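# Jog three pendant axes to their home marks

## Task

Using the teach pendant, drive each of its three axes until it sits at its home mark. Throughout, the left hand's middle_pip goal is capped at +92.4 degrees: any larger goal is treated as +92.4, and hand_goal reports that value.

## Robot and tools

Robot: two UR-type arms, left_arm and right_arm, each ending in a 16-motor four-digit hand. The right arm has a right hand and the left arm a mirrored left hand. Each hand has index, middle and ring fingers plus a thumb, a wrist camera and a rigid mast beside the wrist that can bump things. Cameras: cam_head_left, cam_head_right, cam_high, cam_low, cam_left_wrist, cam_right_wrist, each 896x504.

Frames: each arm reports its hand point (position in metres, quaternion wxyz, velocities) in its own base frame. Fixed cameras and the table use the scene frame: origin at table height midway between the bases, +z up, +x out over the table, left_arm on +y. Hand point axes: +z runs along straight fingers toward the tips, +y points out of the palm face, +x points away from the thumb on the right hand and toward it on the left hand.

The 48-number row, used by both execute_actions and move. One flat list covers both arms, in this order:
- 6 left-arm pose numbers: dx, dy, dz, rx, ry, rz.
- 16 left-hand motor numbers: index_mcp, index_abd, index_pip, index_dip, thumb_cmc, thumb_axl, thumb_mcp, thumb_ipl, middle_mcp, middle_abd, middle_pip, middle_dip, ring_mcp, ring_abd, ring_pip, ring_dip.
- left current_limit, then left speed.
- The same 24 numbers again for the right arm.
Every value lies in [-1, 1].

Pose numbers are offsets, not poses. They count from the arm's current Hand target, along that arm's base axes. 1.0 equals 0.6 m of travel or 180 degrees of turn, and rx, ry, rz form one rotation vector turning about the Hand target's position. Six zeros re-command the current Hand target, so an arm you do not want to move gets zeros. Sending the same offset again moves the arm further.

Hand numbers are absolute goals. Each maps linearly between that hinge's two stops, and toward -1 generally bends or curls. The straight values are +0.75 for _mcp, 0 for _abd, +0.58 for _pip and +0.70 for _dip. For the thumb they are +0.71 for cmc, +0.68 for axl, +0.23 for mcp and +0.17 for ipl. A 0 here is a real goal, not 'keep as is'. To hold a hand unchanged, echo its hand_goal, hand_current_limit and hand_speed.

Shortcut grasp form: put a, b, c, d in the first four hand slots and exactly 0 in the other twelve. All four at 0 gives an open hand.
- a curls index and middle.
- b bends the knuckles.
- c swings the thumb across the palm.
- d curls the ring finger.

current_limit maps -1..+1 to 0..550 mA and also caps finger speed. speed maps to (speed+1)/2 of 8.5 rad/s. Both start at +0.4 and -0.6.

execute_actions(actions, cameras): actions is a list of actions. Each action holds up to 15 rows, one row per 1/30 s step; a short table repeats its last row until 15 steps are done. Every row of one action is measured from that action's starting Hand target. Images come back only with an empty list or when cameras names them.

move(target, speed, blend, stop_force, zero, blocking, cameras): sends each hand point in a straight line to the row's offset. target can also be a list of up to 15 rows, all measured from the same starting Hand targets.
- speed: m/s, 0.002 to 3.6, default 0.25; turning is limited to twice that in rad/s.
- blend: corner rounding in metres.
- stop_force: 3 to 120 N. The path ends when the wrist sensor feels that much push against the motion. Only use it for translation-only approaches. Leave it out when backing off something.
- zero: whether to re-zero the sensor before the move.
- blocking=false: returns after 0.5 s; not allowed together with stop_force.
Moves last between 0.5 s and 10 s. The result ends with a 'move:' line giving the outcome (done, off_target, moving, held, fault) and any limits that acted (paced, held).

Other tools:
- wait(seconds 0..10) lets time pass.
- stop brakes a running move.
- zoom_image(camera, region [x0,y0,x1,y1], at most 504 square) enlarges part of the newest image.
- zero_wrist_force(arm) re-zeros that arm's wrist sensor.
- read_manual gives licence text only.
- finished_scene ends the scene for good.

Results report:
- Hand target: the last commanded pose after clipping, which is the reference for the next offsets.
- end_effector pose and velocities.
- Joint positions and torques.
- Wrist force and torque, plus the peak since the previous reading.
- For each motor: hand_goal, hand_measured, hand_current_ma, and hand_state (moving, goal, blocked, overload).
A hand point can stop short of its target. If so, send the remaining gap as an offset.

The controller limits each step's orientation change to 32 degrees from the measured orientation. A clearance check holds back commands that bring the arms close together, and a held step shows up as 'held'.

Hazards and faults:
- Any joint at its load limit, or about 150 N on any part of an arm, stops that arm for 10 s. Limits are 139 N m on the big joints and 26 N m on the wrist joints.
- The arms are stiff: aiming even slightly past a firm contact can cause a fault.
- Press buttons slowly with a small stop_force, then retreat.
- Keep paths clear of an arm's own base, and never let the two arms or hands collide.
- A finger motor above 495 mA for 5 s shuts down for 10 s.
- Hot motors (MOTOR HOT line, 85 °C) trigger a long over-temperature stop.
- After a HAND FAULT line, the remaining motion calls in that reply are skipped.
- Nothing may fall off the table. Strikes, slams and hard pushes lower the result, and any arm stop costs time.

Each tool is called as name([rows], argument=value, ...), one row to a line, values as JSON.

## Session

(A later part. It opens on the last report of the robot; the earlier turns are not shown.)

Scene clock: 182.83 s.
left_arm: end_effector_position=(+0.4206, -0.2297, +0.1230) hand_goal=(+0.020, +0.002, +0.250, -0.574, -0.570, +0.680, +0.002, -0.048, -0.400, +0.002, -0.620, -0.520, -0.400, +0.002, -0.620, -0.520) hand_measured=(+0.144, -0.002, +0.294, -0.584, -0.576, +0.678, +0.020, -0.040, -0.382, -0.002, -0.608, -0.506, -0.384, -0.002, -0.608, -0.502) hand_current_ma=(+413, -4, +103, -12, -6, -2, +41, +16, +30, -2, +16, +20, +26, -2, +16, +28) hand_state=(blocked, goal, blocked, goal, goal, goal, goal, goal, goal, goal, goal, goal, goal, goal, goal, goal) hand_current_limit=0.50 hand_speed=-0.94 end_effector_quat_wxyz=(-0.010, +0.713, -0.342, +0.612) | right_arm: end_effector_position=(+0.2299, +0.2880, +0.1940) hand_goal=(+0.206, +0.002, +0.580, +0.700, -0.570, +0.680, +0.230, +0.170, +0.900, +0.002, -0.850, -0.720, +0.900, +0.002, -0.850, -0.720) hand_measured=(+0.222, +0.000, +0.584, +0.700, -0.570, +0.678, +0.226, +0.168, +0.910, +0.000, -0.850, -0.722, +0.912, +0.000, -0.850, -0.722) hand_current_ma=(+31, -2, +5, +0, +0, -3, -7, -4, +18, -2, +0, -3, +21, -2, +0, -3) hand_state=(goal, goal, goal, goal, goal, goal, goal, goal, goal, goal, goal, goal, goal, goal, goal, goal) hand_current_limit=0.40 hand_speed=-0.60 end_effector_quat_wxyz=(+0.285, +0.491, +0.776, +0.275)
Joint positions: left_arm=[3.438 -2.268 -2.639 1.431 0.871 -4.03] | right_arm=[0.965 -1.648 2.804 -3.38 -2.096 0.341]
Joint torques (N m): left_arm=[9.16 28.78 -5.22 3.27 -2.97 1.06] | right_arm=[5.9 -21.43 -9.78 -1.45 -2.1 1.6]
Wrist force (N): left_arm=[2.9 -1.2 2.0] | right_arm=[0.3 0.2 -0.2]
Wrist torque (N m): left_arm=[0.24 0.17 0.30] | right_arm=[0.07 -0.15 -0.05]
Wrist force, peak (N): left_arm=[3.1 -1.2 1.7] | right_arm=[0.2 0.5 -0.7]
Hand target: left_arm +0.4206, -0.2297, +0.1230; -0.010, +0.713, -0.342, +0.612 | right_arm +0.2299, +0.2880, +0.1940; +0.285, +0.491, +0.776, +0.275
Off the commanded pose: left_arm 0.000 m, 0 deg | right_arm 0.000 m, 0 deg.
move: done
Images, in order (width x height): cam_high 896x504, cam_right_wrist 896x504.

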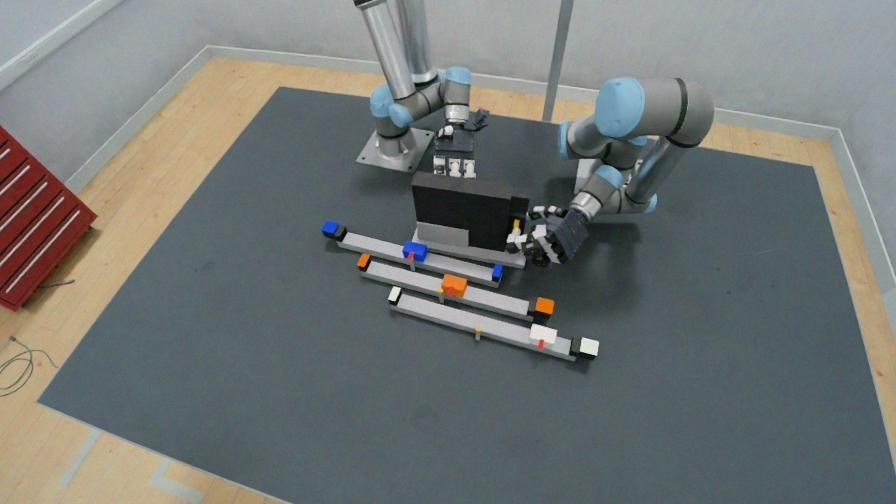

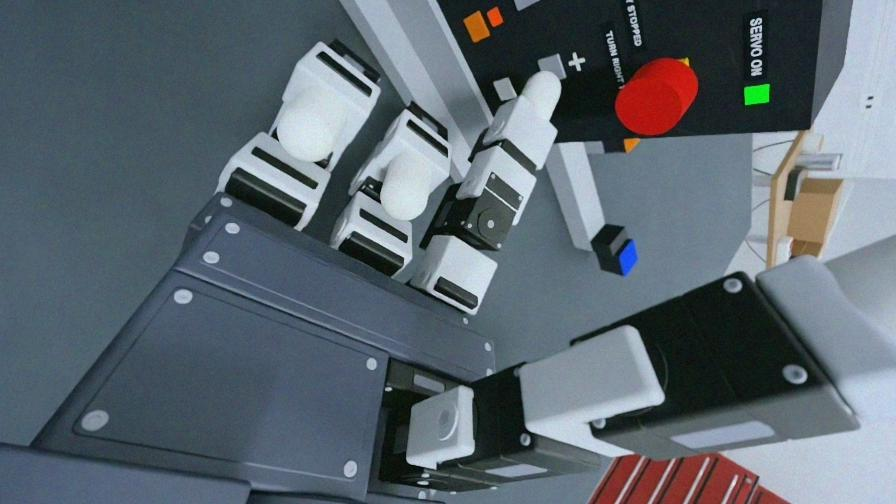

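move(target=[0,0,0,0,0,0, 0.02,0.001,0.25,-0.575,-0.571,0.68,0.001,-0.049,-0.40,0.001,-0.62,-0.52,-0.40,0.001,-0.62,-0.52, 0.5,-0.94, 0.035,0.0015,0,0,0,0, 0.205,0.001,0.58,0.70,-0.57,0.68,0.23,0.17,0.90,0.001,-0.85,-0.72,0.90,0.001,-0.85,-0.72, 0.4,-0.6], speed=0.012, stop_force=3, cameras=["cam_high"])

zoom_image(camera="cam_high", region=[430, 265, 480, 315])

wait(seconds=2.0, cameras=["cam_high"])

zoom_image(camera="cam_high", region=[430, 265, 480, 315])

move(target=[0,0,0,0,0,0, 0.02,0.001,0.25,-0.575,-0.571,0.68,0.001,-0.049,-0.40,0.001,-0.62,-0.52,-0.40,0.001,-0.62,-0.52, 0.5,-0.94, -0.02,-0.0009,0,0,0,0, 0.205,0.001,0.58,0.70,-0.57,0.68,0.23,0.17,0.90,0.001,-0.85,-0.72,0.90,0.001,-0.85,-0.72, 0.4,-0.6], speed=0.05, cameras=["cam_high", "cam_right_wrist"])

zoom_image(camera="cam_high", region=[430, 265, 480, 315])

Scene clock: 185.93 s.
left_arm: end_effector_position=(+0.4206, -0.2297, +0.1230) hand_goal=(+0.020, +0.002, +0.250, -0.574, -0.570, +0.680, +0.002, -0.048, -0.400, +0.002, -0.620, -0.520, -0.400, +0.002, -0.620, -0.520) hand_measured=(+0.144, -0.002, +0.294, -0.584, -0.576, +0.678, +0.020, -0.040, -0.382, -0.002, -0.608, -0.506, -0.384, -0.002, -0.608, -0.502) hand_current_ma=(+413, -4, +103, -12, -6, -2, +41, +16, +30, -2, +16, +20, +26, -2, +16, +28) hand_state=(blocked, goal, blocked, goal, goal, goal, goal, goal, goal, goal, goal, goal, goal, goal, goal, goal) hand_current_limit=0.50 hand_speed=-0.94 end_effector_quat_wxyz=(-0.010, +0.713, -0.342, +0.612) | right_arm: end_effector_position=(+0.2435, +0.2886, +0.1940) hand_goal=(+0.206, +0.002, +0.580, +0.700, -0.570, +0.680, +0.230, +0.170, +0.900, +0.002, -0.850, -0.720, +0.900, +0.002, -0.850, -0.720) hand_measured=(+0.222, -0.002, +0.584, +0.700, -0.570, +0.678, +0.226, +0.168, +0.910, +0.000, -0.850, -0.722, +0.912, +0.000, -0.850, -0.722) hand_current_ma=(+31, -4, +5, +0, +0, -3, -7, -4, +18, -2, +0, -3, +21, -2, +0, -3) hand_state=(goal, goal, goal, goal, goal, goal, goal, goal, goal, goal, goal, goal, goal, goal, goal, goal) hand_current_limit=0.40 hand_speed=-0.60 end_effector_quat_wxyz=(+0.285, +0.491, +0.776, +0.275)
Joint positions: left_arm=[3.438 -2.268 -2.639 1.431 0.871 -4.03] | right_arm=[0.913 -1.628 2.799 -3.417 -2.065 0.295]
Joint torques (N m): left_arm=[8.14 29.11 -4.51 3.25 -2.9 1.26] | right_arm=[5.66 -22 -6.33 -1.74 -2 1.35]
Wrist force (N): left_arm=[2.7 -1.2 1.9] | right_arm=[0.3 -2.6 -3.3]
Wrist torque (N m): left_arm=[0.26 0.20 0.29] | right_arm=[0.23 -0.20 0.02]
Wrist force, peak (N): left_arm=[2.9 -1.3 2.1] | right_arm=[0.5 -8.0 -9.3]
Hand target: left_arm +0.4206, -0.2297, +0.1230; -0.010, +0.713, -0.342, +0.612 | right_arm +0.2435, +0.2886, +0.1940; +0.285, +0.491, +0.776, +0.275 (not the last commanded pose)
Off the commanded pose: left_arm 0.000 m, 0 deg | right_arm 0.007 m, 0 deg.
move: contact (right_arm)
Images, in order (width x height): cam_high 896x504.

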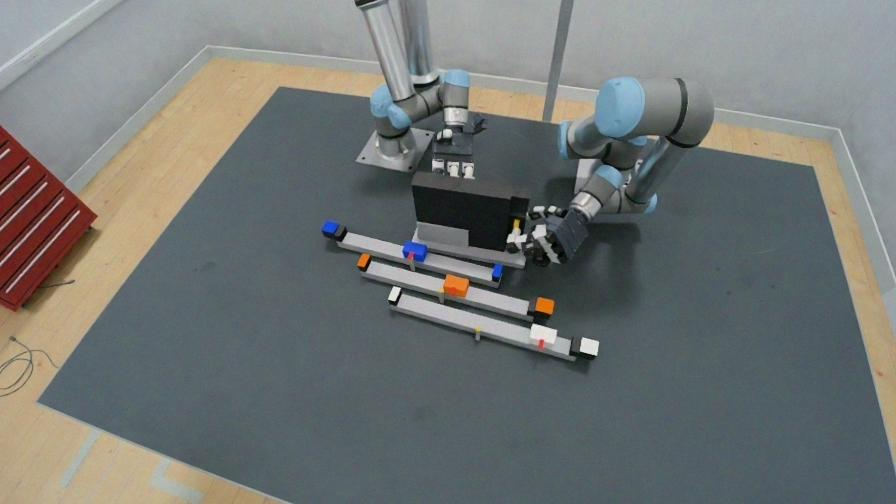

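Scaled by 10.080 from the camera's 896x504 image, which has a finer 1280x720 frame.

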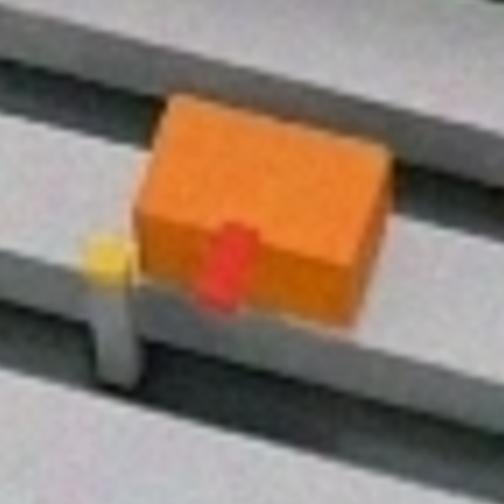

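Scene clock: 187.93 s.
left_arm: end_effector_position=(+0.4206, -0.2297, +0.1230) hand_goal=(+0.020, +0.002, +0.250, -0.574, -0.570, +0.680, +0.002, -0.048, -0.400, +0.002, -0.620, -0.520, -0.400, +0.002, -0.620, -0.520) hand_measured=(+0.144, -0.002, +0.294, -0.584, -0.576, +0.678, +0.020, -0.040, -0.382, -0.002, -0.608, -0.506, -0.384, -0.002, -0.608, -0.502) hand_current_ma=(+412, -4, +103, -12, -6, -2, +41, +16, +30, -2, +16, +20, +26, -2, +16, +28) hand_state=(blocked, goal, blocked, goal, goal, goal, goal, goal, goal, goal, goal, goal, goal, goal, goal, goal) hand_current_limit=0.50 hand_speed=-0.94 end_effector_quat_wxyz=(-0.010, +0.713, -0.342, +0.612) | right_arm: end_effector_position=(+0.2435, +0.2886, +0.1940) hand_goal=(+0.206, +0.002, +0.580, +0.700, -0.570, +0.680, +0.230, +0.170, +0.900, +0.002, -0.850, -0.720, +0.900, +0.002, -0.850, -0.720) hand_measured=(+0.222, -0.002, +0.584, +0.700, -0.570, +0.678, +0.226, +0.168, +0.910, +0.000, -0.850, -0.722, +0.912, +0.000, -0.850, -0.722) hand_current_ma=(+31, -4, +5, +0, +0, -3, -7, -4, +18, -2, +0, -3, +21, -2, +0, -3) hand_state=(goal, goal, goal, goal, goal, goal, goal, goal, goal, goal, goal, goal, goal, goal, goal, goal) hand_current_limit=0.40 hand_speed=-0.60 end_effector_quat_wxyz=(+0.285, +0.491, +0.776, +0.275)
Joint positions: left_arm=[3.438 -2.268 -2.639 1.431 0.871 -4.03] | right_arm=[0.913 -1.628 2.799 -3.417 -2.065 0.295]
Joint torques (N m): left_arm=[8.65 28.76 -4.39 3.33 -2.94 1.18] | right_arm=[6.21 -21.79 -6.47 -1.68 -1.97 1.4]
Wrist force (N): left_arm=[2.8 -1.2 1.9] | right_arm=[0.3 -2.3 -3.2]
Wrist torque (N m): left_arm=[0.26 0.18 0.29] | right_arm=[0.26 -0.21 0.03]
Wrist force, peak (N): left_arm=[3.1 -1.2 1.9] | right_arm=[0.0 -2.5 -3.6]
Hand target: left_arm +0.4206, -0.2297, +0.1230; -0.010, +0.713, -0.342, +0.612 | right_arm +0.2435, +0.2886, +0.1940; +0.285, +0.491, +0.776, +0.275 (not the last commanded pose)
Off the commanded pose: left_arm 0.000 m, 0 deg | right_arm 0.007 m, 0 deg.
wait: 2.00 s; at rest by 0.17 s
Images, in order (width x height): cam_high 896x504.

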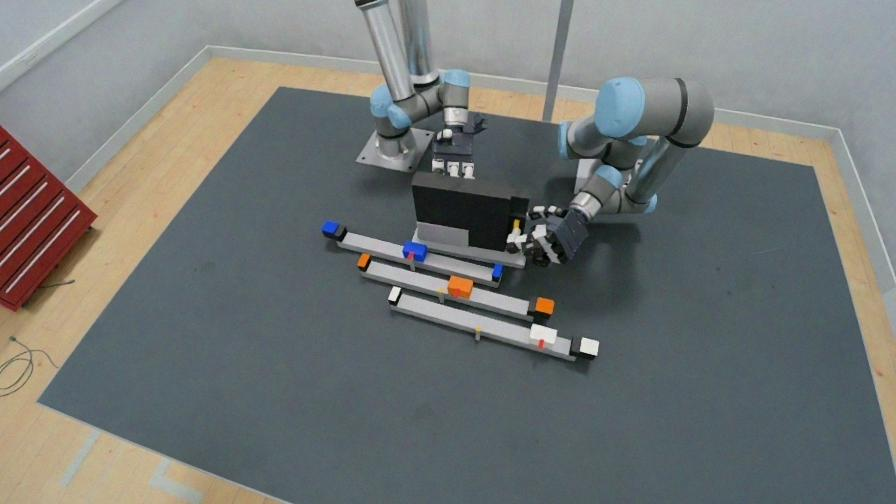

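Scaled by 10.080 from the camera's 896x504 image, which has a finer 1280x720 frame.

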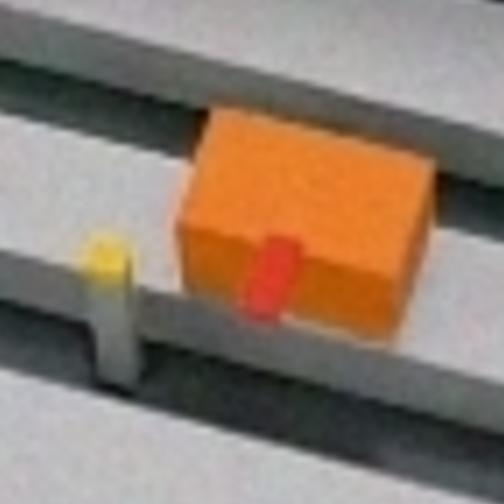

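Scene clock: 188.80 s.
left_arm: end_effector_position=(+0.4206, -0.2297, +0.1230) hand_goal=(+0.020, +0.002, +0.250, -0.574, -0.570, +0.680, +0.002, -0.048, -0.400, +0.002, -0.620, -0.520, -0.400, +0.002, -0.620, -0.520) hand_measured=(+0.144, -0.002, +0.294, -0.584, -0.576, +0.678, +0.020, -0.040, -0.382, -0.002, -0.608, -0.506, -0.384, -0.002, -0.608, -0.502) hand_current_ma=(+412, -4, +103, -12, -6, -2, +41, +16, +30, -2, +16, +20, +26, -2, +16, +28) hand_state=(blocked, goal, blocked, goal, goal, goal, goal, goal, goal, goal, goal, goal, goal, goal, goal, goal) hand_current_limit=0.50 hand_speed=-0.94 end_effector_quat_wxyz=(-0.010, +0.713, -0.342, +0.612) | right_arm: end_effector_position=(+0.2315, +0.2880, +0.1940) hand_goal=(+0.206, +0.002, +0.580, +0.700, -0.570, +0.680, +0.230, +0.170, +0.900, +0.002, -0.850, -0.720, +0.900, +0.002, -0.850, -0.720) hand_measured=(+0.222, -0.002, +0.584, +0.700, -0.570, +0.678, +0.226, +0.168, +0.910, +0.000, -0.850, -0.722, +0.912, +0.000, -0.850, -0.722) hand_current_ma=(+31, -3, +5, +0, +0, -3, -7, -4, +18, -2, +0, -3, +21, -2, +0, -3) hand_state=(goal, goal, goal, goal, goal, goal, goal, goal, goal, goal, goal, goal, goal, goal, goal, goal) hand_current_limit=0.40 hand_speed=-0.60 end_effector_quat_wxyz=(+0.285, +0.491, +0.776, +0.275)
Joint positions: left_arm=[3.438 -2.268 -2.639 1.431 0.871 -4.03] | right_arm=[0.959 -1.645 2.803 -3.384 -2.093 0.336]
Joint torques (N m): left_arm=[8.32 28.19 -4.66 3.06 -2.87 1.28] | right_arm=[6.46 -21.85 -8.68 -1.62 -1.96 1.52]
Wrist force (N): left_arm=[2.9 -1.2 1.9] | right_arm=[0.4 0.2 -0.3]
Wrist torque (N m): left_arm=[0.26 0.17 0.30] | right_arm=[0.08 -0.16 -0.05]
Wrist force, peak (N): left_arm=[3.1 -1.0 1.8] | right_arm=[0.1 -2.3 -3.0]
Hand target: left_arm +0.4206, -0.2297, +0.1230; -0.010, +0.713, -0.342, +0.612 | right_arm +0.2315, +0.2881, +0.1940; +0.285, +0.491, +0.776, +0.275
Off the commanded pose: left_arm 0.000 m, 0 deg | right_arm 0.000 m, 0 deg.
move: done
Images, in order (width x height): cam_high 896x504, cam_right_wrist 896x504.

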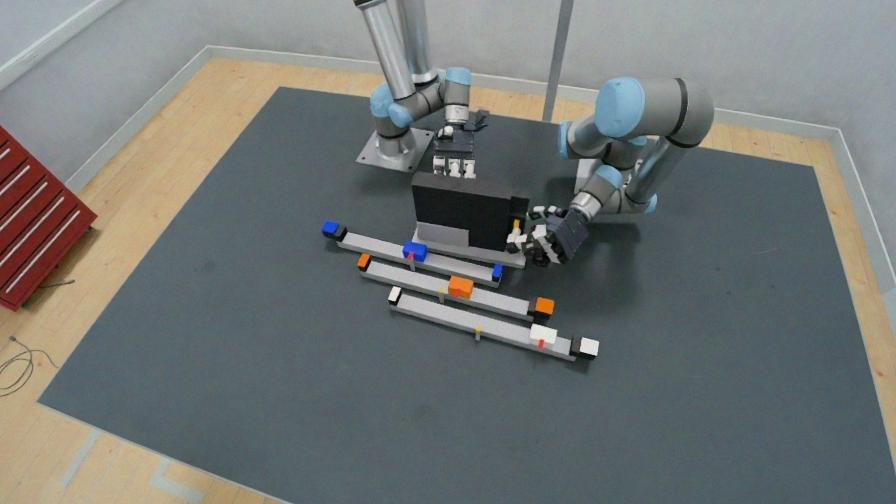

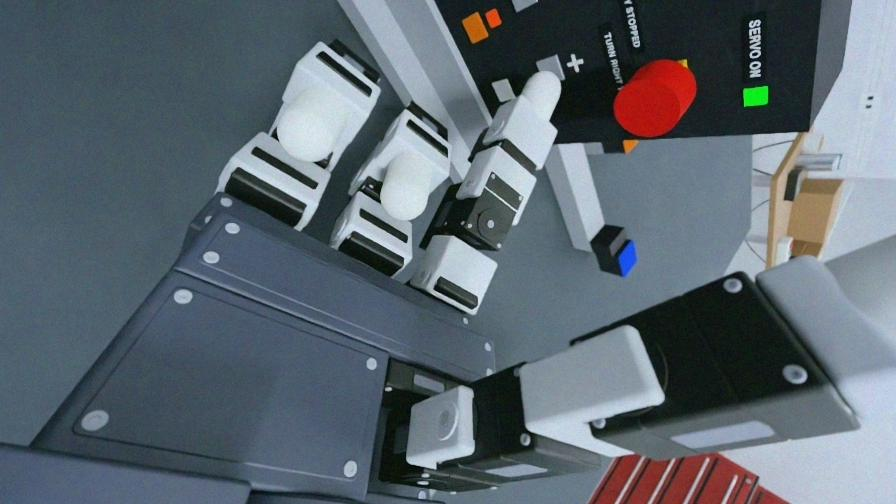

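Scaled by 10.080 from the camera's 896x504 image, which has a finer 1280x720 frame.

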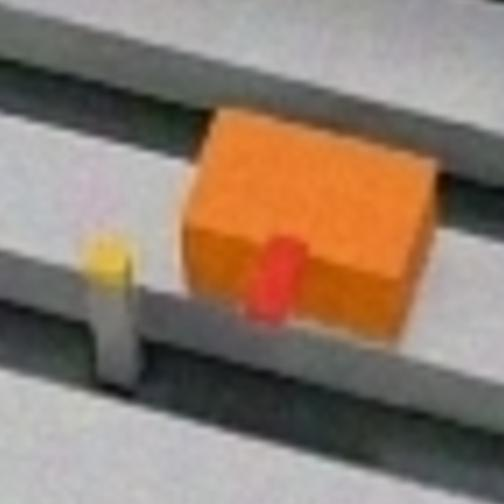

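move(target=[0,0,0,0,0,0, 0.02,0.001,0.25,-0.575,-0.571,0.68,0.001,-0.049,-0.40,0.001,-0.62,-0.52,-0.40,0.001,-0.62,-0.52, 0.5,-0.94, -0.006,0.0732,0,0,0,0, 0.205,0.001,0.58,0.70,-0.57,0.68,0.23,0.17,0.90,0.001,-0.85,-0.72,0.90,0.001,-0.85,-0.72, 0.4,-0.6], speed=0.06, cameras=["cam_right_wrist"])

move(target=[0,0,0,0,0,0, 0.02,0.001,0.25,-0.575,-0.571,0.68,0.001,-0.049,-0.40,0.001,-0.62,-0.52,-0.40,0.001,-0.62,-0.52, 0.5,-0.94, 0.02,0.0009,0,0,0,0, 0.205,0.001,0.58,0.70,-0.57,0.68,0.23,0.17,0.90,0.001,-0.85,-0.72,0.90,0.001,-0.85,-0.72, 0.4,-0.6], speed=0.03, cameras=["cam_high"])

zoom_image(camera="cam_high", region=[430, 265, 480, 315])

wait(seconds=6.5, cameras=["cam_high"])

move(target=[0,0,0,0,0,0, 0.02,0.001,0.25,-0.575,-0.571,0.68,0.001,-0.049,-0.40,0.001,-0.62,-0.52,-0.40,0.001,-0.62,-0.52, 0.5,-0.94, -0.02,-0.0009,0,0,0,0, 0.205,0.001,0.58,0.70,-0.57,0.68,0.23,0.17,0.90,0.001,-0.85,-0.72,0.90,0.001,-0.85,-0.72, 0.4,-0.6], speed=0.05, cameras=["cam_high", "cam_low", "cam_right_wrist"])

zoom_image(camera="cam_high", region=[430, 265, 480, 315])

zoom_image(camera="cam_low", region=[240, 255, 320, 305])

Scene clock: 191.43 s.
left_arm: end_effector_position=(+0.4206, -0.2297, +0.1230) hand_goal=(+0.020, +0.002, +0.250, -0.574, -0.570, +0.680, +0.002, -0.048, -0.400, +0.002, -0.620, -0.520, -0.400, +0.002, -0.620, -0.520) hand_measured=(+0.144, -0.002, +0.294, -0.584, -0.576, +0.678, +0.020, -0.040, -0.382, -0.002, -0.608, -0.506, -0.384, -0.002, -0.608, -0.502) hand_current_ma=(+412, -4, +103, -12, -6, -2, +41, +16, +30, -2, +16, +20, +26, -2, +16, +28) hand_state=(blocked, goal, blocked, goal, goal, goal, goal, goal, goal, goal, goal, goal, goal, goal, goal, goal) hand_current_limit=0.50 hand_speed=-0.94 end_effector_quat_wxyz=(-0.010, +0.713, -0.342, +0.612) | right_arm: end_effector_position=(+0.2279, +0.3319, +0.1940) hand_goal=(+0.206, +0.002, +0.580, +0.700, -0.570, +0.680, +0.230, +0.170, +0.900, +0.002, -0.850, -0.720, +0.900, +0.002, -0.850, -0.720) hand_measured=(+0.222, -0.002, +0.584, +0.700, -0.570, +0.678, +0.226, +0.168, +0.910, +0.000, -0.850, -0.722, +0.912, +0.000, -0.850, -0.722) hand_current_ma=(+31, -3, +5, +0, +0, -3, -7, -4, +18, -2, +0, -3, +21, -2, +0, -3) hand_state=(goal, goal, goal, goal, goal, goal, goal, goal, goal, goal, goal, goal, goal, goal, goal, goal) hand_current_limit=0.40 hand_speed=-0.60 end_effector_quat_wxyz=(+0.285, +0.491, +0.776, +0.275)
Joint positions: left_arm=[3.438 -2.268 -2.639 1.431 0.871 -4.03] | right_arm=[1.073 -1.552 2.688 -3.305 -2.16 0.444]
Joint torques (N m): left_arm=[9.47 29.39 -4.12 3.11 -2.9 1.24] | right_arm=[6.42 0.4 -19.56 -1.42 -2.1 1.63]
Wrist force (N): left_arm=[2.8 -1.1 1.8] | right_arm=[0.5 0.6 -0.5]
Wrist torque (N m): left_arm=[0.27 0.18 0.29] | right_arm=[0.21 -0.18 -0.01]
Wrist force, peak (N): left_arm=[3.0 -1.3 2.0] | right_arm=[0.8 0.8 -0.3]
Hand target: left_arm +0.4206, -0.2297, +0.1230; -0.010, +0.713, -0.342, +0.612 | right_arm +0.2279, +0.3320, +0.1940; +0.285, +0.491, +0.776, +0.275
Off the commanded pose: left_arm 0.000 m, 0 deg | right_arm 0.000 m, 0 deg.
move: done
Images, in order (width x height): cam_right_wrist 896x504.

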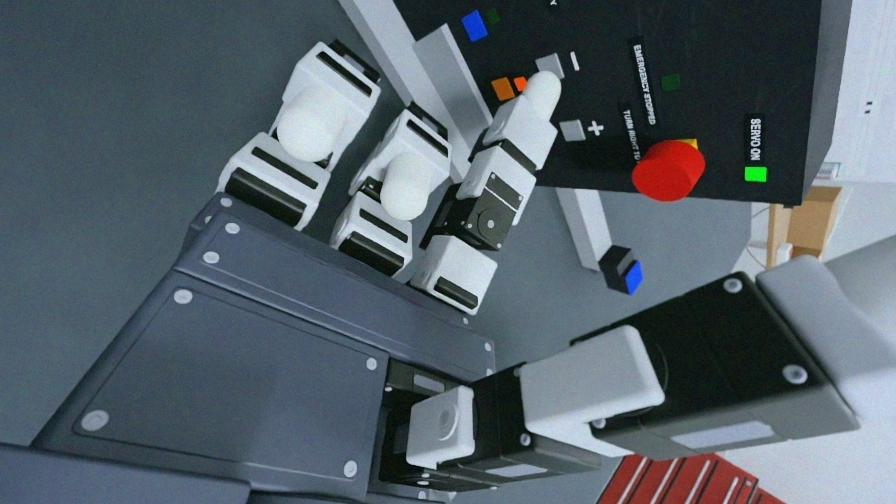

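Scene clock: 192.27 s.
left_arm: end_effector_position=(+0.4206, -0.2297, +0.1230) hand_goal=(+0.020, +0.002, +0.250, -0.574, -0.570, +0.680, +0.002, -0.048, -0.400, +0.002, -0.620, -0.520, -0.400, +0.002, -0.620, -0.520) hand_measured=(+0.144, -0.002, +0.294, -0.584, -0.576, +0.678, +0.020, -0.040, -0.382, -0.002, -0.608, -0.506, -0.384, -0.002, -0.608, -0.502) hand_current_ma=(+413, -4, +103, -12, -6, -2, +41, +16, +30, -2, +16, +20, +26, -2, +16, +28) hand_state=(blocked, goal, blocked, goal, goal, goal, goal, goal, goal, goal, goal, goal, goal, goal, goal, goal) hand_current_limit=0.50 hand_speed=-0.94 end_effector_quat_wxyz=(-0.010, +0.713, -0.342, +0.612) | right_arm: end_effector_position=(+0.2398, +0.3325, +0.1940) hand_goal=(+0.206, +0.002, +0.580, +0.700, -0.570, +0.680, +0.230, +0.170, +0.900, +0.002, -0.850, -0.720, +0.900, +0.002, -0.850, -0.720) hand_measured=(+0.222, -0.002, +0.584, +0.700, -0.570, +0.678, +0.226, +0.168, +0.910, +0.000, -0.850, -0.722, +0.912, +0.000, -0.850, -0.722) hand_current_ma=(+31, -3, +5, +0, +0, -3, -7, -4, +18, -2, +0, -3, +21, -2, +0, -3) hand_state=(goal, goal, goal, goal, goal, goal, goal, goal, goal, goal, goal, goal, goal, goal, goal, goal) hand_current_limit=0.40 hand_speed=-0.60 end_effector_quat_wxyz=(+0.285, +0.491, +0.776, +0.275)
Joint positions: left_arm=[3.438 -2.268 -2.639 1.431 0.871 -4.03] | right_arm=[1.033 -1.539 2.684 -3.336 -2.137 0.406]
Joint torques (N m): left_arm=[8.86 28.67 -4.19 3.12 -2.9 1.04] | right_arm=[-7.03 -0.2 -19.71 -4.81 0.28 -1.47]
Wrist force (N): left_arm=[2.9 -1.2 1.9] | right_arm=[0.6 -1.2 -2.4]
Wrist torque (N m): left_arm=[0.25 0.17 0.30] | right_arm=[0.28 -0.21 0.10]
Wrist force, peak (N): left_arm=[2.9 -1.2 2.1] | right_arm=[0.8 -1.0 -2.5]
Hand target: left_arm +0.4206, -0.2297, +0.1230; -0.010, +0.713, -0.342, +0.612 | right_arm +0.2399, +0.3325, +0.1940; +0.285, +0.491, +0.776, +0.275
Off the commanded pose: left_arm 0.000 m, 0 deg | right_arm 0.000 m, 0 deg.
move: done
Images, in order (width x height): cam_high 896x504.

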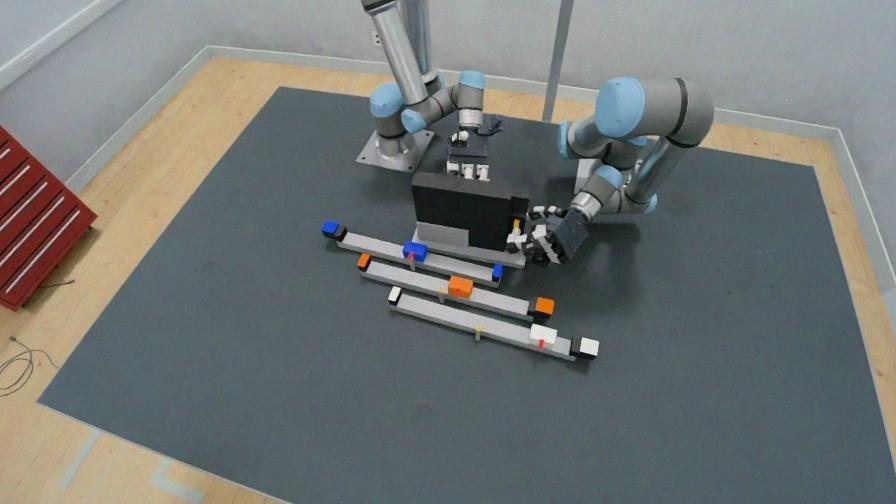

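Scaled by 10.080 from the camera's 896x504 image, which has a finer 1280x720 frame.

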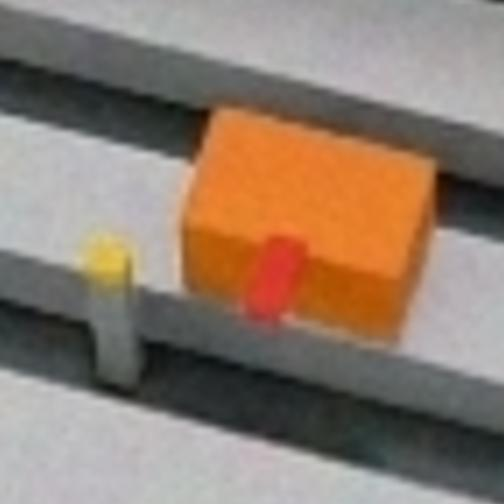

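Scene clock: 198.77 s.
left_arm: end_effector_position=(+0.4206, -0.2297, +0.1230) hand_goal=(+0.020, +0.002, +0.250, -0.574, -0.570, +0.680, +0.002, -0.048, -0.400, +0.002, -0.620, -0.520, -0.400, +0.002, -0.620, -0.520) hand_measured=(+0.144, -0.002, +0.294, -0.584, -0.576, +0.678, +0.020, -0.040, -0.382, -0.002, -0.608, -0.506, -0.384, -0.002, -0.608, -0.502) hand_current_ma=(+413, -4, +103, -12, -6, -2, +41, +16, +30, -2, +16, +20, +26, -2, +16, +28) hand_state=(blocked, goal, blocked, goal, goal, goal, goal, goal, goal, goal, goal, goal, goal, goal, goal, goal) hand_current_limit=0.50 hand_speed=-0.94 end_effector_quat_wxyz=(-0.010, +0.713, -0.342, +0.612) | right_arm: end_effector_position=(+0.2399, +0.3325, +0.1940) hand_goal=(+0.206, +0.002, +0.580, +0.700, -0.570, +0.680, +0.230, +0.170, +0.900, +0.002, -0.850, -0.720, +0.900, +0.002, -0.850, -0.720) hand_measured=(+0.222, -0.002, +0.584, +0.700, -0.570, +0.678, +0.226, +0.168, +0.910, +0.000, -0.850, -0.722, +0.912, +0.000, -0.850, -0.722) hand_current_ma=(+31, -3, +5, +0, +0, -3, -7, -4, +18, -2, +0, -3, +21, -2, +0, -3) hand_state=(goal, goal, goal, goal, goal, goal, goal, goal, goal, goal, goal, goal, goal, goal, goal, goal) hand_current_limit=0.40 hand_speed=-0.60 end_effector_quat_wxyz=(+0.285, +0.491, +0.776, +0.275)
Joint positions: left_arm=[3.438 -2.268 -2.639 1.431 0.871 -4.03] | right_arm=[1.033 -1.539 2.684 -3.336 -2.137 0.406]
Joint torques (N m): left_arm=[9.5 28.75 -4.51 3.14 -2.86 1.16] | right_arm=[-7.05 -0.53 -19.56 -4.72 0.44 -1.29]
Wrist force (N): left_arm=[2.9 -1.1 1.8] | right_arm=[0.8 -1.1 -2.3]
Wrist torque (N m): left_arm=[0.28 0.16 0.30] | right_arm=[0.28 -0.23 0.12]
Wrist force, peak (N): left_arm=[3.0 -1.3 2.0] | right_arm=[0.9 -1.5 -2.7]
Hand target: left_arm +0.4206, -0.2297, +0.1230; -0.010, +0.713, -0.342, +0.612 | right_arm +0.2399, +0.3325, +0.1940; +0.285, +0.491, +0.776, +0.275
Off the commanded pose: left_arm 0.000 m, 0 deg | right_arm 0.000 m, 0 deg.
wait: 6.50 s; at rest by 0.17 s
Images, in order (width x height): cam_high 896x504.

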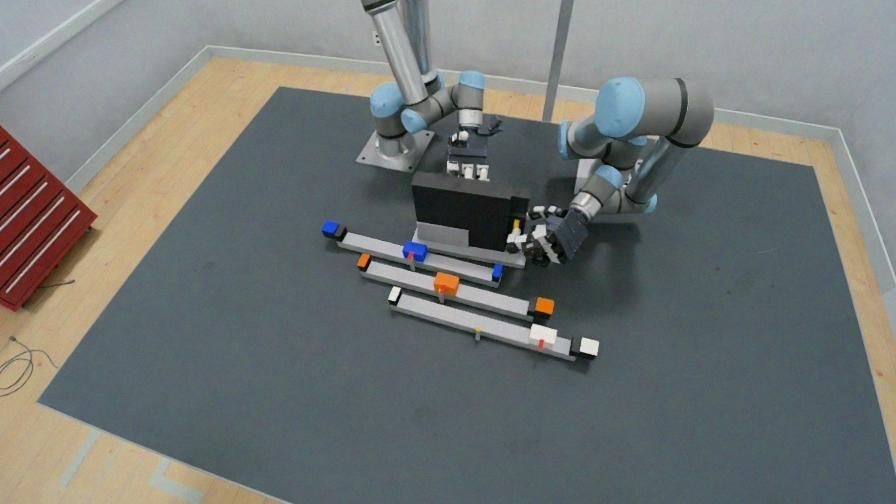

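Scene clock: 199.60 s.
left_arm: end_effector_position=(+0.4206, -0.2297, +0.1230) hand_goal=(+0.020, +0.002, +0.250, -0.574, -0.570, +0.680, +0.002, -0.048, -0.400, +0.002, -0.620, -0.520, -0.400, +0.002, -0.620, -0.520) hand_measured=(+0.144, -0.002, +0.294, -0.584, -0.576, +0.678, +0.020, -0.040, -0.382, -0.002, -0.608, -0.506, -0.384, -0.002, -0.608, -0.502) hand_current_ma=(+413, -4, +103, -12, -6, -2, +41, +16, +30, -2, +16, +20, +26, -2, +16, +28) hand_state=(blocked, goal, blocked, goal, goal, goal, goal, goal, goal, goal, goal, goal, goal, goal, goal, goal) hand_current_limit=0.50 hand_speed=-0.94 end_effector_quat_wxyz=(-0.010, +0.713, -0.342, +0.612) | right_arm: end_effector_position=(+0.2279, +0.3320, +0.1940) hand_goal=(+0.206, +0.002, +0.580, +0.700, -0.570, +0.680, +0.230, +0.170, +0.900, +0.002, -0.850, -0.720, +0.900, +0.002, -0.850, -0.720) hand_measured=(+0.222, +0.000, +0.584, +0.700, -0.570, +0.678, +0.226, +0.168, +0.910, +0.000, -0.850, -0.722, +0.912, +0.000, -0.850, -0.722) hand_current_ma=(+31, -2, +5, +0, +0, -3, -7, -4, +18, -2, +0, -3, +21, -2, +0, -3) hand_state=(goal, goal, goal, goal, goal, goal, goal, goal, goal, goal, goal, goal, goal, goal, goal, goal) hand_current_limit=0.40 hand_speed=-0.60 end_effector_quat_wxyz=(+0.285, +0.491, +0.776, +0.275)
Joint positions: left_arm=[3.438 -2.268 -2.639 1.431 0.871 -4.03] | right_arm=[1.073 -1.552 2.688 -3.305 -2.16 0.444]
Joint torques (N m): left_arm=[8.89 28.81 -3.6 3.06 -2.88 1.22] | right_arm=[7.27 -26.24 -6.7 -1.43 -2.19 1.49]
Wrist force (N): left_arm=[2.6 -1.0 1.9] | right_arm=[0.4 0.6 -0.5]
Wrist torque (N m): left_arm=[0.30 0.20 0.27] | right_arm=[0.20 -0.16 -0.03]
Wrist force, peak (N): left_arm=[3.1 -1.3 2.0] | right_arm=[0.9 -1.2 -2.6]
Hand target: left_arm +0.4206, -0.2297, +0.1230; -0.010, +0.713, -0.342, +0.612 | right_arm +0.2279, +0.3320, +0.1940; +0.285, +0.491, +0.776, +0.275
Off the commanded pose: left_arm 0.000 m, 0 deg | right_arm 0.000 m, 0 deg.
move: done
Images, in order (width x height): cam_high 896x504, cam_low 896x504, cam_right_wrist 896x504.

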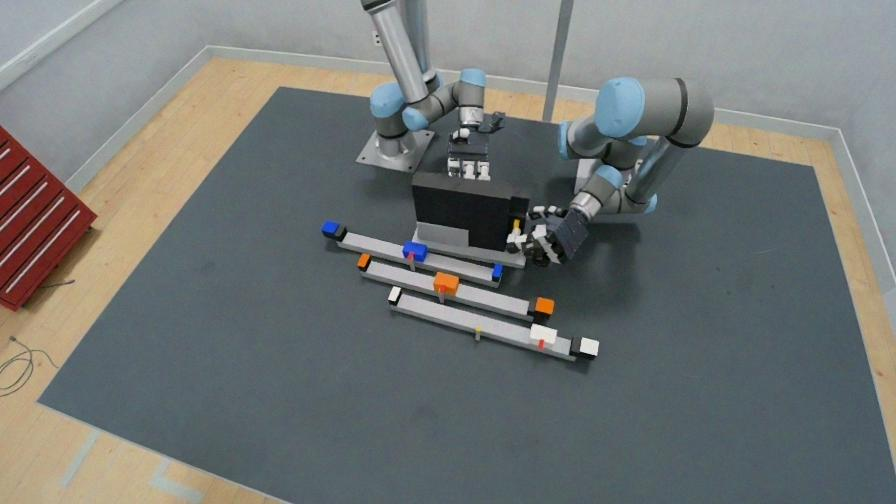

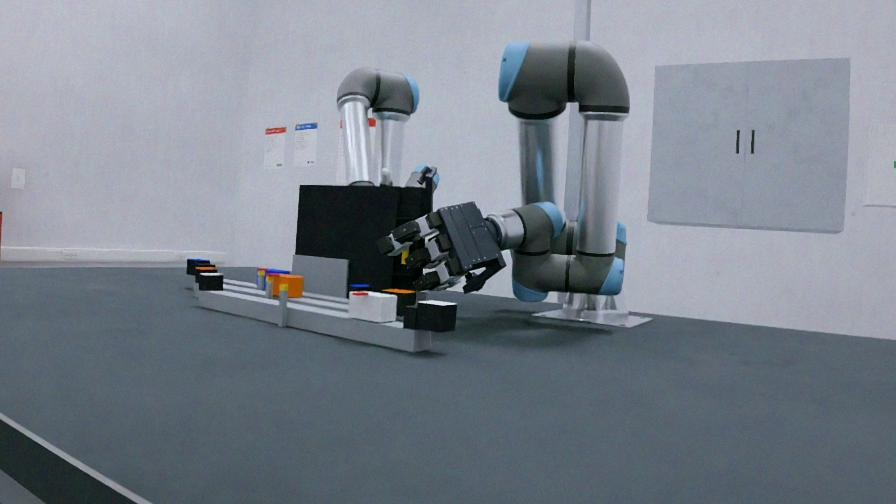

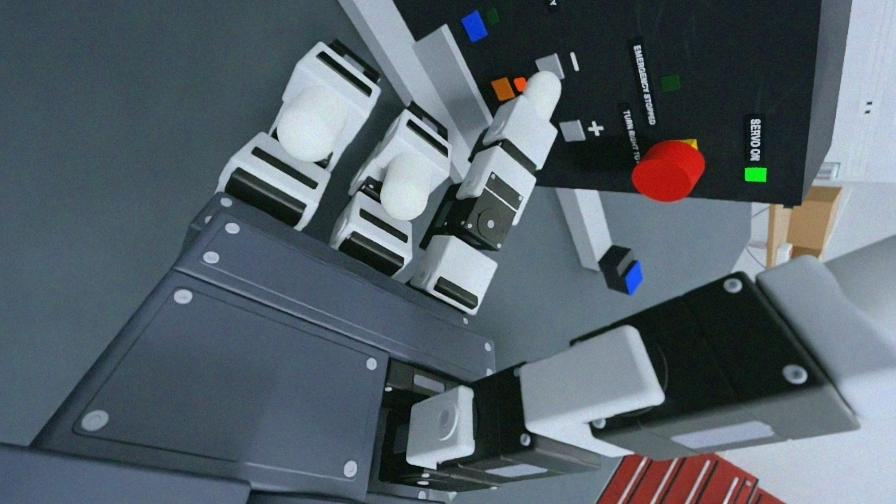

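Scaled by 10.080 from the camera's 896x504 image, which has a finer 1280x720 frame.

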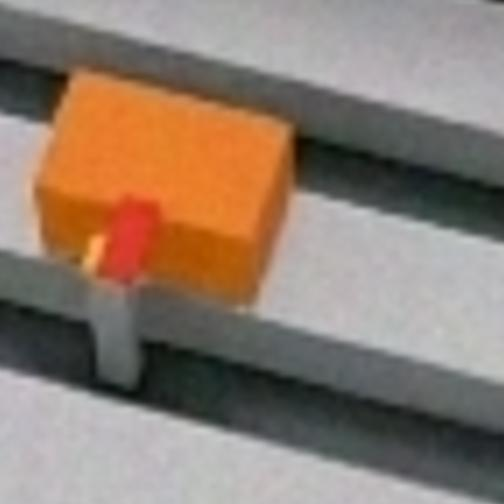

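Scaled by 6.300 from the camera's 896x504 image, which has a finer 1280x720 frame.

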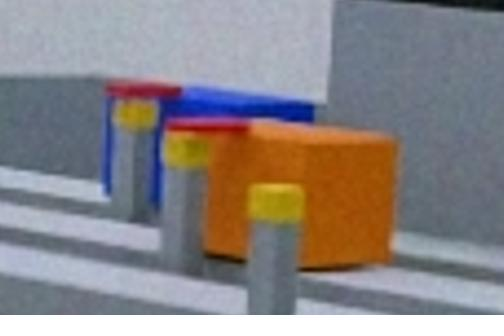

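move(target=[0,0,0,0,0,0, 0.02,0.001,0.25,-0.575,-0.571,0.68,0.001,-0.049,-0.40,0.001,-0.62,-0.52,-0.40,0.001,-0.62,-0.52, 0.5,-0.94, 0.02,0.0009,0,0,0,0, 0.205,0.001,0.58,0.70,-0.57,0.68,0.23,0.17,0.90,0.001,-0.85,-0.72,0.90,0.001,-0.85,-0.72, 0.4,-0.6], speed=0.03, cameras=["cam_high"])

zoom_image(camera="cam_high", region=[430, 265, 480, 315])

wait(seconds=0.3, cameras=[])

move(target=[0,0,0,0,0,0, 0.02,0.001,0.25,-0.575,-0.571,0.68,0.001,-0.049,-0.40,0.001,-0.62,-0.52,-0.40,0.001,-0.62,-0.52, 0.5,-0.94, -0.02,-0.0009,0,0,0,0, 0.205,0.001,0.58,0.70,-0.57,0.68,0.23,0.17,0.90,0.001,-0.85,-0.72,0.90,0.001,-0.85,-0.72, 0.4,-0.6], speed=0.05, cameras=["cam_high", "cam_low"])

zoom_image(camera="cam_high", region=[430, 265, 480, 315])

zoom_image(camera="cam_low", region=[240, 255, 320, 305])

Scene clock: 201.80 s.
left_arm: end_effector_position=(+0.4206, -0.2297, +0.1230) hand_goal=(+0.020, +0.002, +0.250, -0.574, -0.570, +0.680, +0.002, -0.048, -0.400, +0.002, -0.620, -0.520, -0.400, +0.002, -0.620, -0.520) hand_measured=(+0.144, -0.002, +0.294, -0.584, -0.576, +0.678, +0.020, -0.040, -0.382, -0.002, -0.608, -0.506, -0.384, -0.002, -0.608, -0.502) hand_current_ma=(+413, -4, +103, -12, -6, -2, +41, +16, +30, -2, +16, +20, +26, -2, +16, +28) hand_state=(blocked, goal, blocked, goal, goal, goal, goal, goal, goal, goal, goal, goal, goal, goal, goal, goal) hand_current_limit=0.50 hand_speed=-0.94 end_effector_quat_wxyz=(-0.010, +0.713, -0.342, +0.612) | right_arm: end_effector_position=(+0.2398, +0.3325, +0.1940) hand_goal=(+0.206, +0.002, +0.580, +0.700, -0.570, +0.680, +0.230, +0.170, +0.900, +0.002, -0.850, -0.720, +0.900, +0.002, -0.850, -0.720) hand_measured=(+0.222, +0.000, +0.584, +0.700, -0.570, +0.678, +0.226, +0.168, +0.910, +0.000, -0.850, -0.722, +0.912, +0.000, -0.850, -0.722) hand_current_ma=(+31, -2, +5, +0, +0, -3, -7, -4, +18, -2, +0, -3, +21, -2, +0, -3) hand_state=(goal, goal, goal, goal, goal, goal, goal, goal, goal, goal, goal, goal, goal, goal, goal, goal) hand_current_limit=0.40 hand_speed=-0.60 end_effector_quat_wxyz=(+0.285, +0.491, +0.776, +0.275)
Joint positions: left_arm=[3.438 -2.268 -2.639 1.431 0.871 -4.03] | right_arm=[1.033 -1.539 2.684 -3.336 -2.137 0.406]
Joint torques (N m): left_arm=[8.87 28.49 -3.63 3.03 -2.98 1.1] | right_arm=[-7.02 -1.22 -19.3 -4.6 0.48 -1.39]
Wrist force (N): left_arm=[2.6 -1.1 1.8] | right_arm=[0.9 -1.0 -2.5]
Wrist torque (N m): left_arm=[0.28 0.21 0.28] | right_arm=[0.30 -0.24 0.13]
Wrist force, peak (N): left_arm=[2.9 -1.3 2.1] | right_arm=[1.0 -1.1 -2.5]
Hand target: left_arm +0.4206, -0.2297, +0.1230; -0.010, +0.713, -0.342, +0.612 | right_arm +0.2399, +0.3325, +0.1940; +0.285, +0.491, +0.776, +0.275
Off the commanded pose: left_arm 0.000 m, 0 deg | right_arm 0.000 m, 0 deg.
move: done
Images, in order (width x height): cam_high 896x504.

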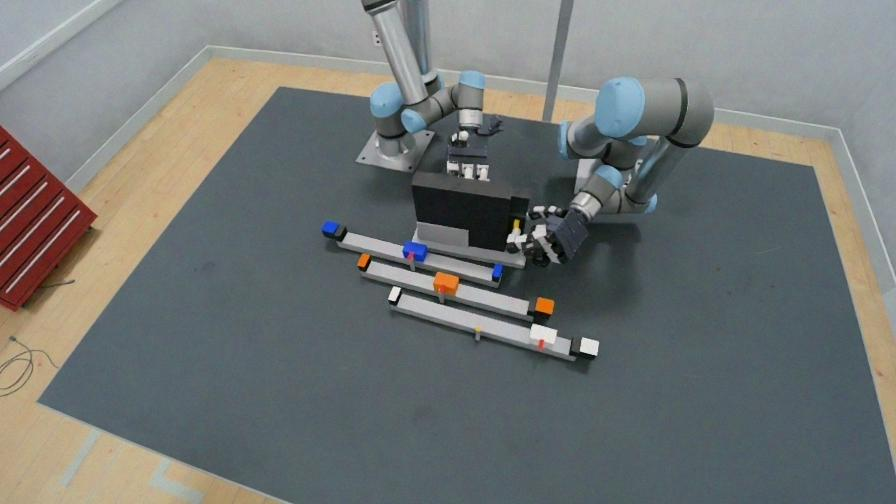

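Scaled by 10.080 from the camera's 896x504 image, which has a finer 1280x720 frame.

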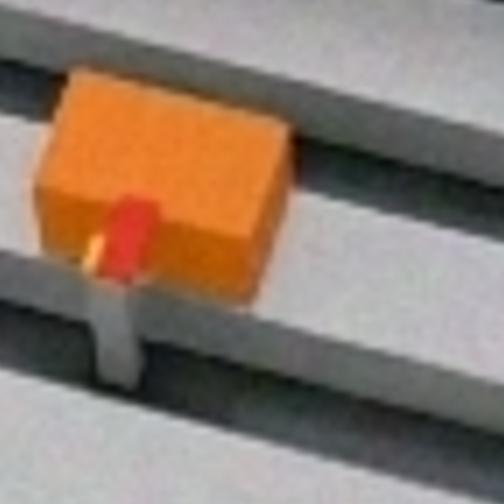

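Scene clock: 202.10 s.
left_arm: end_effector_position=(+0.4206, -0.2297, +0.1230) hand_goal=(+0.020, +0.002, +0.250, -0.574, -0.570, +0.680, +0.002, -0.048, -0.400, +0.002, -0.620, -0.520, -0.400, +0.002, -0.620, -0.520) hand_measured=(+0.144, -0.002, +0.294, -0.584, -0.576, +0.678, +0.020, -0.040, -0.382, -0.002, -0.608, -0.506, -0.384, -0.002, -0.608, -0.502) hand_current_ma=(+413, -4, +103, -12, -6, -2, +41, +16, +30, -2, +16, +20, +26, -2, +16, +28) hand_state=(blocked, goal, blocked, goal, goal, goal, goal, goal, goal, goal, goal, goal, goal, goal, goal, goal) hand_current_limit=0.50 hand_speed=-0.94 end_effector_quat_wxyz=(-0.010, +0.713, -0.342, +0.612) | right_arm: end_effector_position=(+0.2399, +0.3325, +0.1940) hand_goal=(+0.206, +0.002, +0.580, +0.700, -0.570, +0.680, +0.230, +0.170, +0.900, +0.002, -0.850, -0.720, +0.900, +0.002, -0.850, -0.720) hand_measured=(+0.222, +0.000, +0.584, +0.700, -0.570, +0.678, +0.226, +0.168, +0.910, +0.000, -0.850, -0.722, +0.912, +0.000, -0.850, -0.722) hand_current_ma=(+31, -2, +5, +0, +0, -3, -7, -4, +18, -2, +0, -3, +21, -2, +0, -3) hand_state=(goal, goal, goal, goal, goal, goal, goal, goal, goal, goal, goal, goal, goal, goal, goal, goal) hand_current_limit=0.40 hand_speed=-0.60 end_effector_quat_wxyz=(+0.285, +0.491, +0.776, +0.275)
Joint positions: left_arm=[3.438 -2.268 -2.639 1.431 0.871 -4.03] | right_arm=[1.033 -1.539 2.684 -3.336 -2.137 0.406]
Joint torques (N m): left_arm=[9.13 28.57 -3.68 3.03 -2.9 1.11] | right_arm=[-7.87 -1.21 -19.56 -4.71 0.4 -1.39]
Wrist force (N): left_arm=[2.6 -1.1 2.0] | right_arm=[0.7 -1.3 -2.3]
Wrist torque (N m): left_arm=[0.26 0.21 0.28] | right_arm=[0.26 -0.21 0.10]
Wrist force, peak (N): left_arm=[3.0 -1.2 2.0] | right_arm=[1.0 -1.4 -2.5]
Hand target: left_arm +0.4206, -0.2297, +0.1230; -0.010, +0.713, -0.342, +0.612 | right_arm +0.2399, +0.3325, +0.1940; +0.285, +0.491, +0.776, +0.275
Off the commanded pose: left_arm 0.000 m, 0 deg | right_arm 0.000 m, 0 deg.
wait: 0.30 s; at rest by 0.17 s
No camera images: "cameras" was empty.

Scene clock: 202.93 s.
left_arm: end_effector_position=(+0.4206, -0.2297, +0.1230) hand_goal=(+0.020, +0.002, +0.250, -0.574, -0.570, +0.680, +0.002, -0.048, -0.400, +0.002, -0.620, -0.520, -0.400, +0.002, -0.620, -0.520) hand_measured=(+0.144, -0.002, +0.294, -0.584, -0.576, +0.678, +0.020, -0.040, -0.382, -0.002, -0.608, -0.506, -0.384, -0.002, -0.608, -0.502) hand_current_ma=(+412, -4, +103, -12, -6, -2, +41, +16, +30, -2, +16, +20, +26, -2, +16, +28) hand_state=(blocked, goal, blocked, goal, goal, goal, goal, goal, goal, goal, goal, goal, goal, goal, goal, goal) hand_current_limit=0.50 hand_speed=-0.94 end_effector_quat_wxyz=(-0.010, +0.713, -0.342, +0.612) | right_arm: end_effector_position=(+0.2279, +0.3320, +0.1940) hand_goal=(+0.206, +0.002, +0.580, +0.700, -0.570, +0.680, +0.230, +0.170, +0.900, +0.002, -0.850, -0.720, +0.900, +0.002, -0.850, -0.720) hand_measured=(+0.222, +0.000, +0.584, +0.700, -0.570, +0.678, +0.226, +0.168, +0.910, +0.000, -0.850, -0.722, +0.912, +0.000, -0.850, -0.722) hand_current_ma=(+31, -2, +5, +0, +0, -3, -7, -4, +18, -2, +0, -3, +21, -2, +0, -3) hand_state=(goal, goal, goal, goal, goal, goal, goal, goal, goal, goal, goal, goal, goal, goal, goal, goal) hand_current_limit=0.40 hand_speed=-0.60 end_effector_quat_wxyz=(+0.285, +0.491, +0.776, +0.275)
Joint positions: left_arm=[3.438 -2.268 -2.639 1.431 0.871 -4.03] | right_arm=[1.073 -1.552 2.688 -3.305 -2.16 0.444]
Joint torques (N m): left_arm=[8.67 28.94 -4.13 3.02 -2.86 1.17] | right_arm=[6.15 -26.36 -7.12 -1.38 -2.14 1.54]
Wrist force (N): left_arm=[2.9 -1.1 2.0] | right_arm=[0.6 0.5 -0.6]
Wrist torque (N m): left_arm=[0.26 0.17 0.30] | right_arm=[0.19 -0.18 -0.01]
Wrist force, peak (N): left_arm=[3.0 -1.3 1.9] | right_arm=[0.9 -1.2 -2.6]
Hand target: left_arm +0.4206, -0.2297, +0.1230; -0.010, +0.713, -0.342, +0.612 | right_arm +0.2279, +0.3320, +0.1940; +0.285, +0.491, +0.776, +0.275
Off the commanded pose: left_arm 0.000 m, 0 deg | right_arm 0.000 m, 0 deg.
move: done
Images, in order (width x height): cam_high 896x504, cam_low 896x504.

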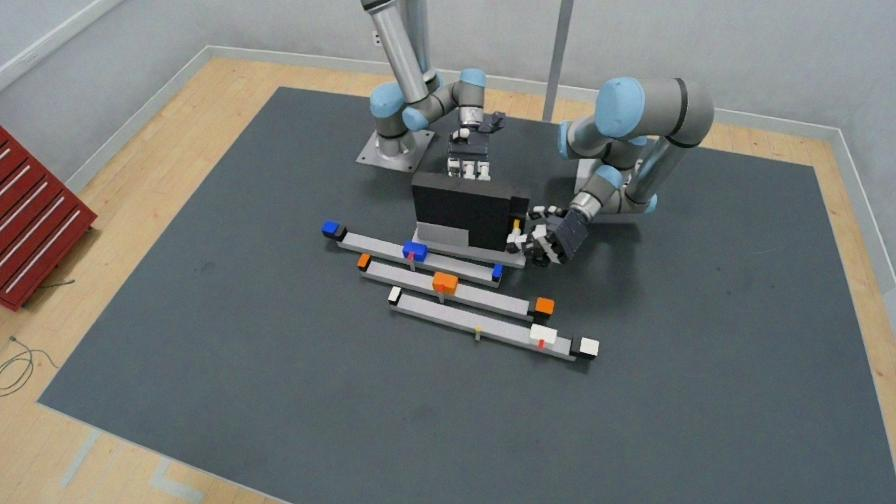

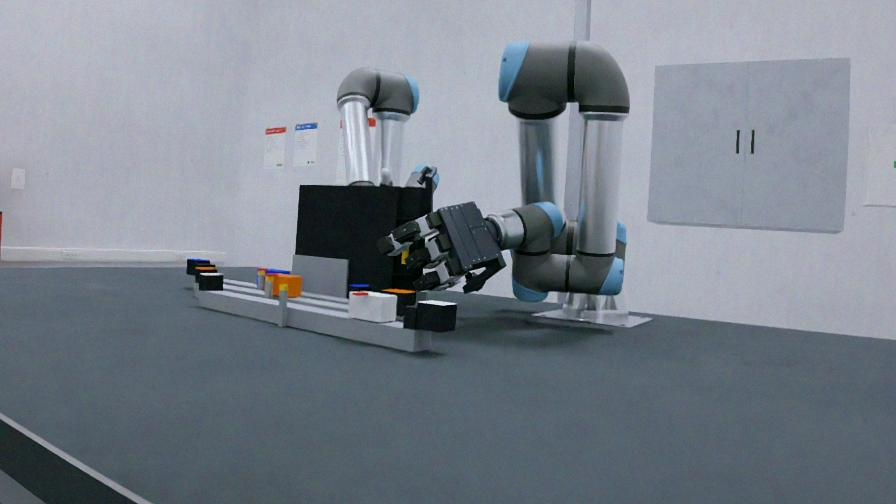

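Scaled by 10.080 from the camera's 896x504 image, which has a finer 1280x720 frame.

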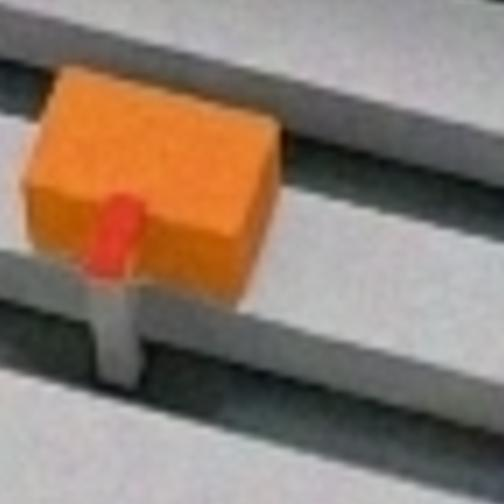

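Scaled by 6.300 from the camera's 896x504 image, which has a finer 1280x720 frame.

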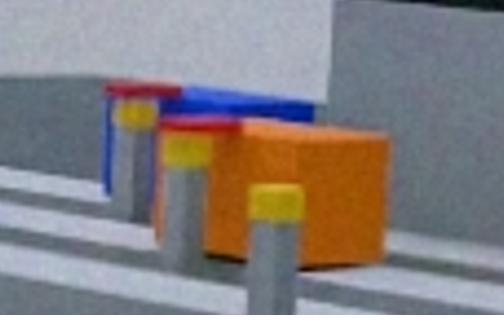

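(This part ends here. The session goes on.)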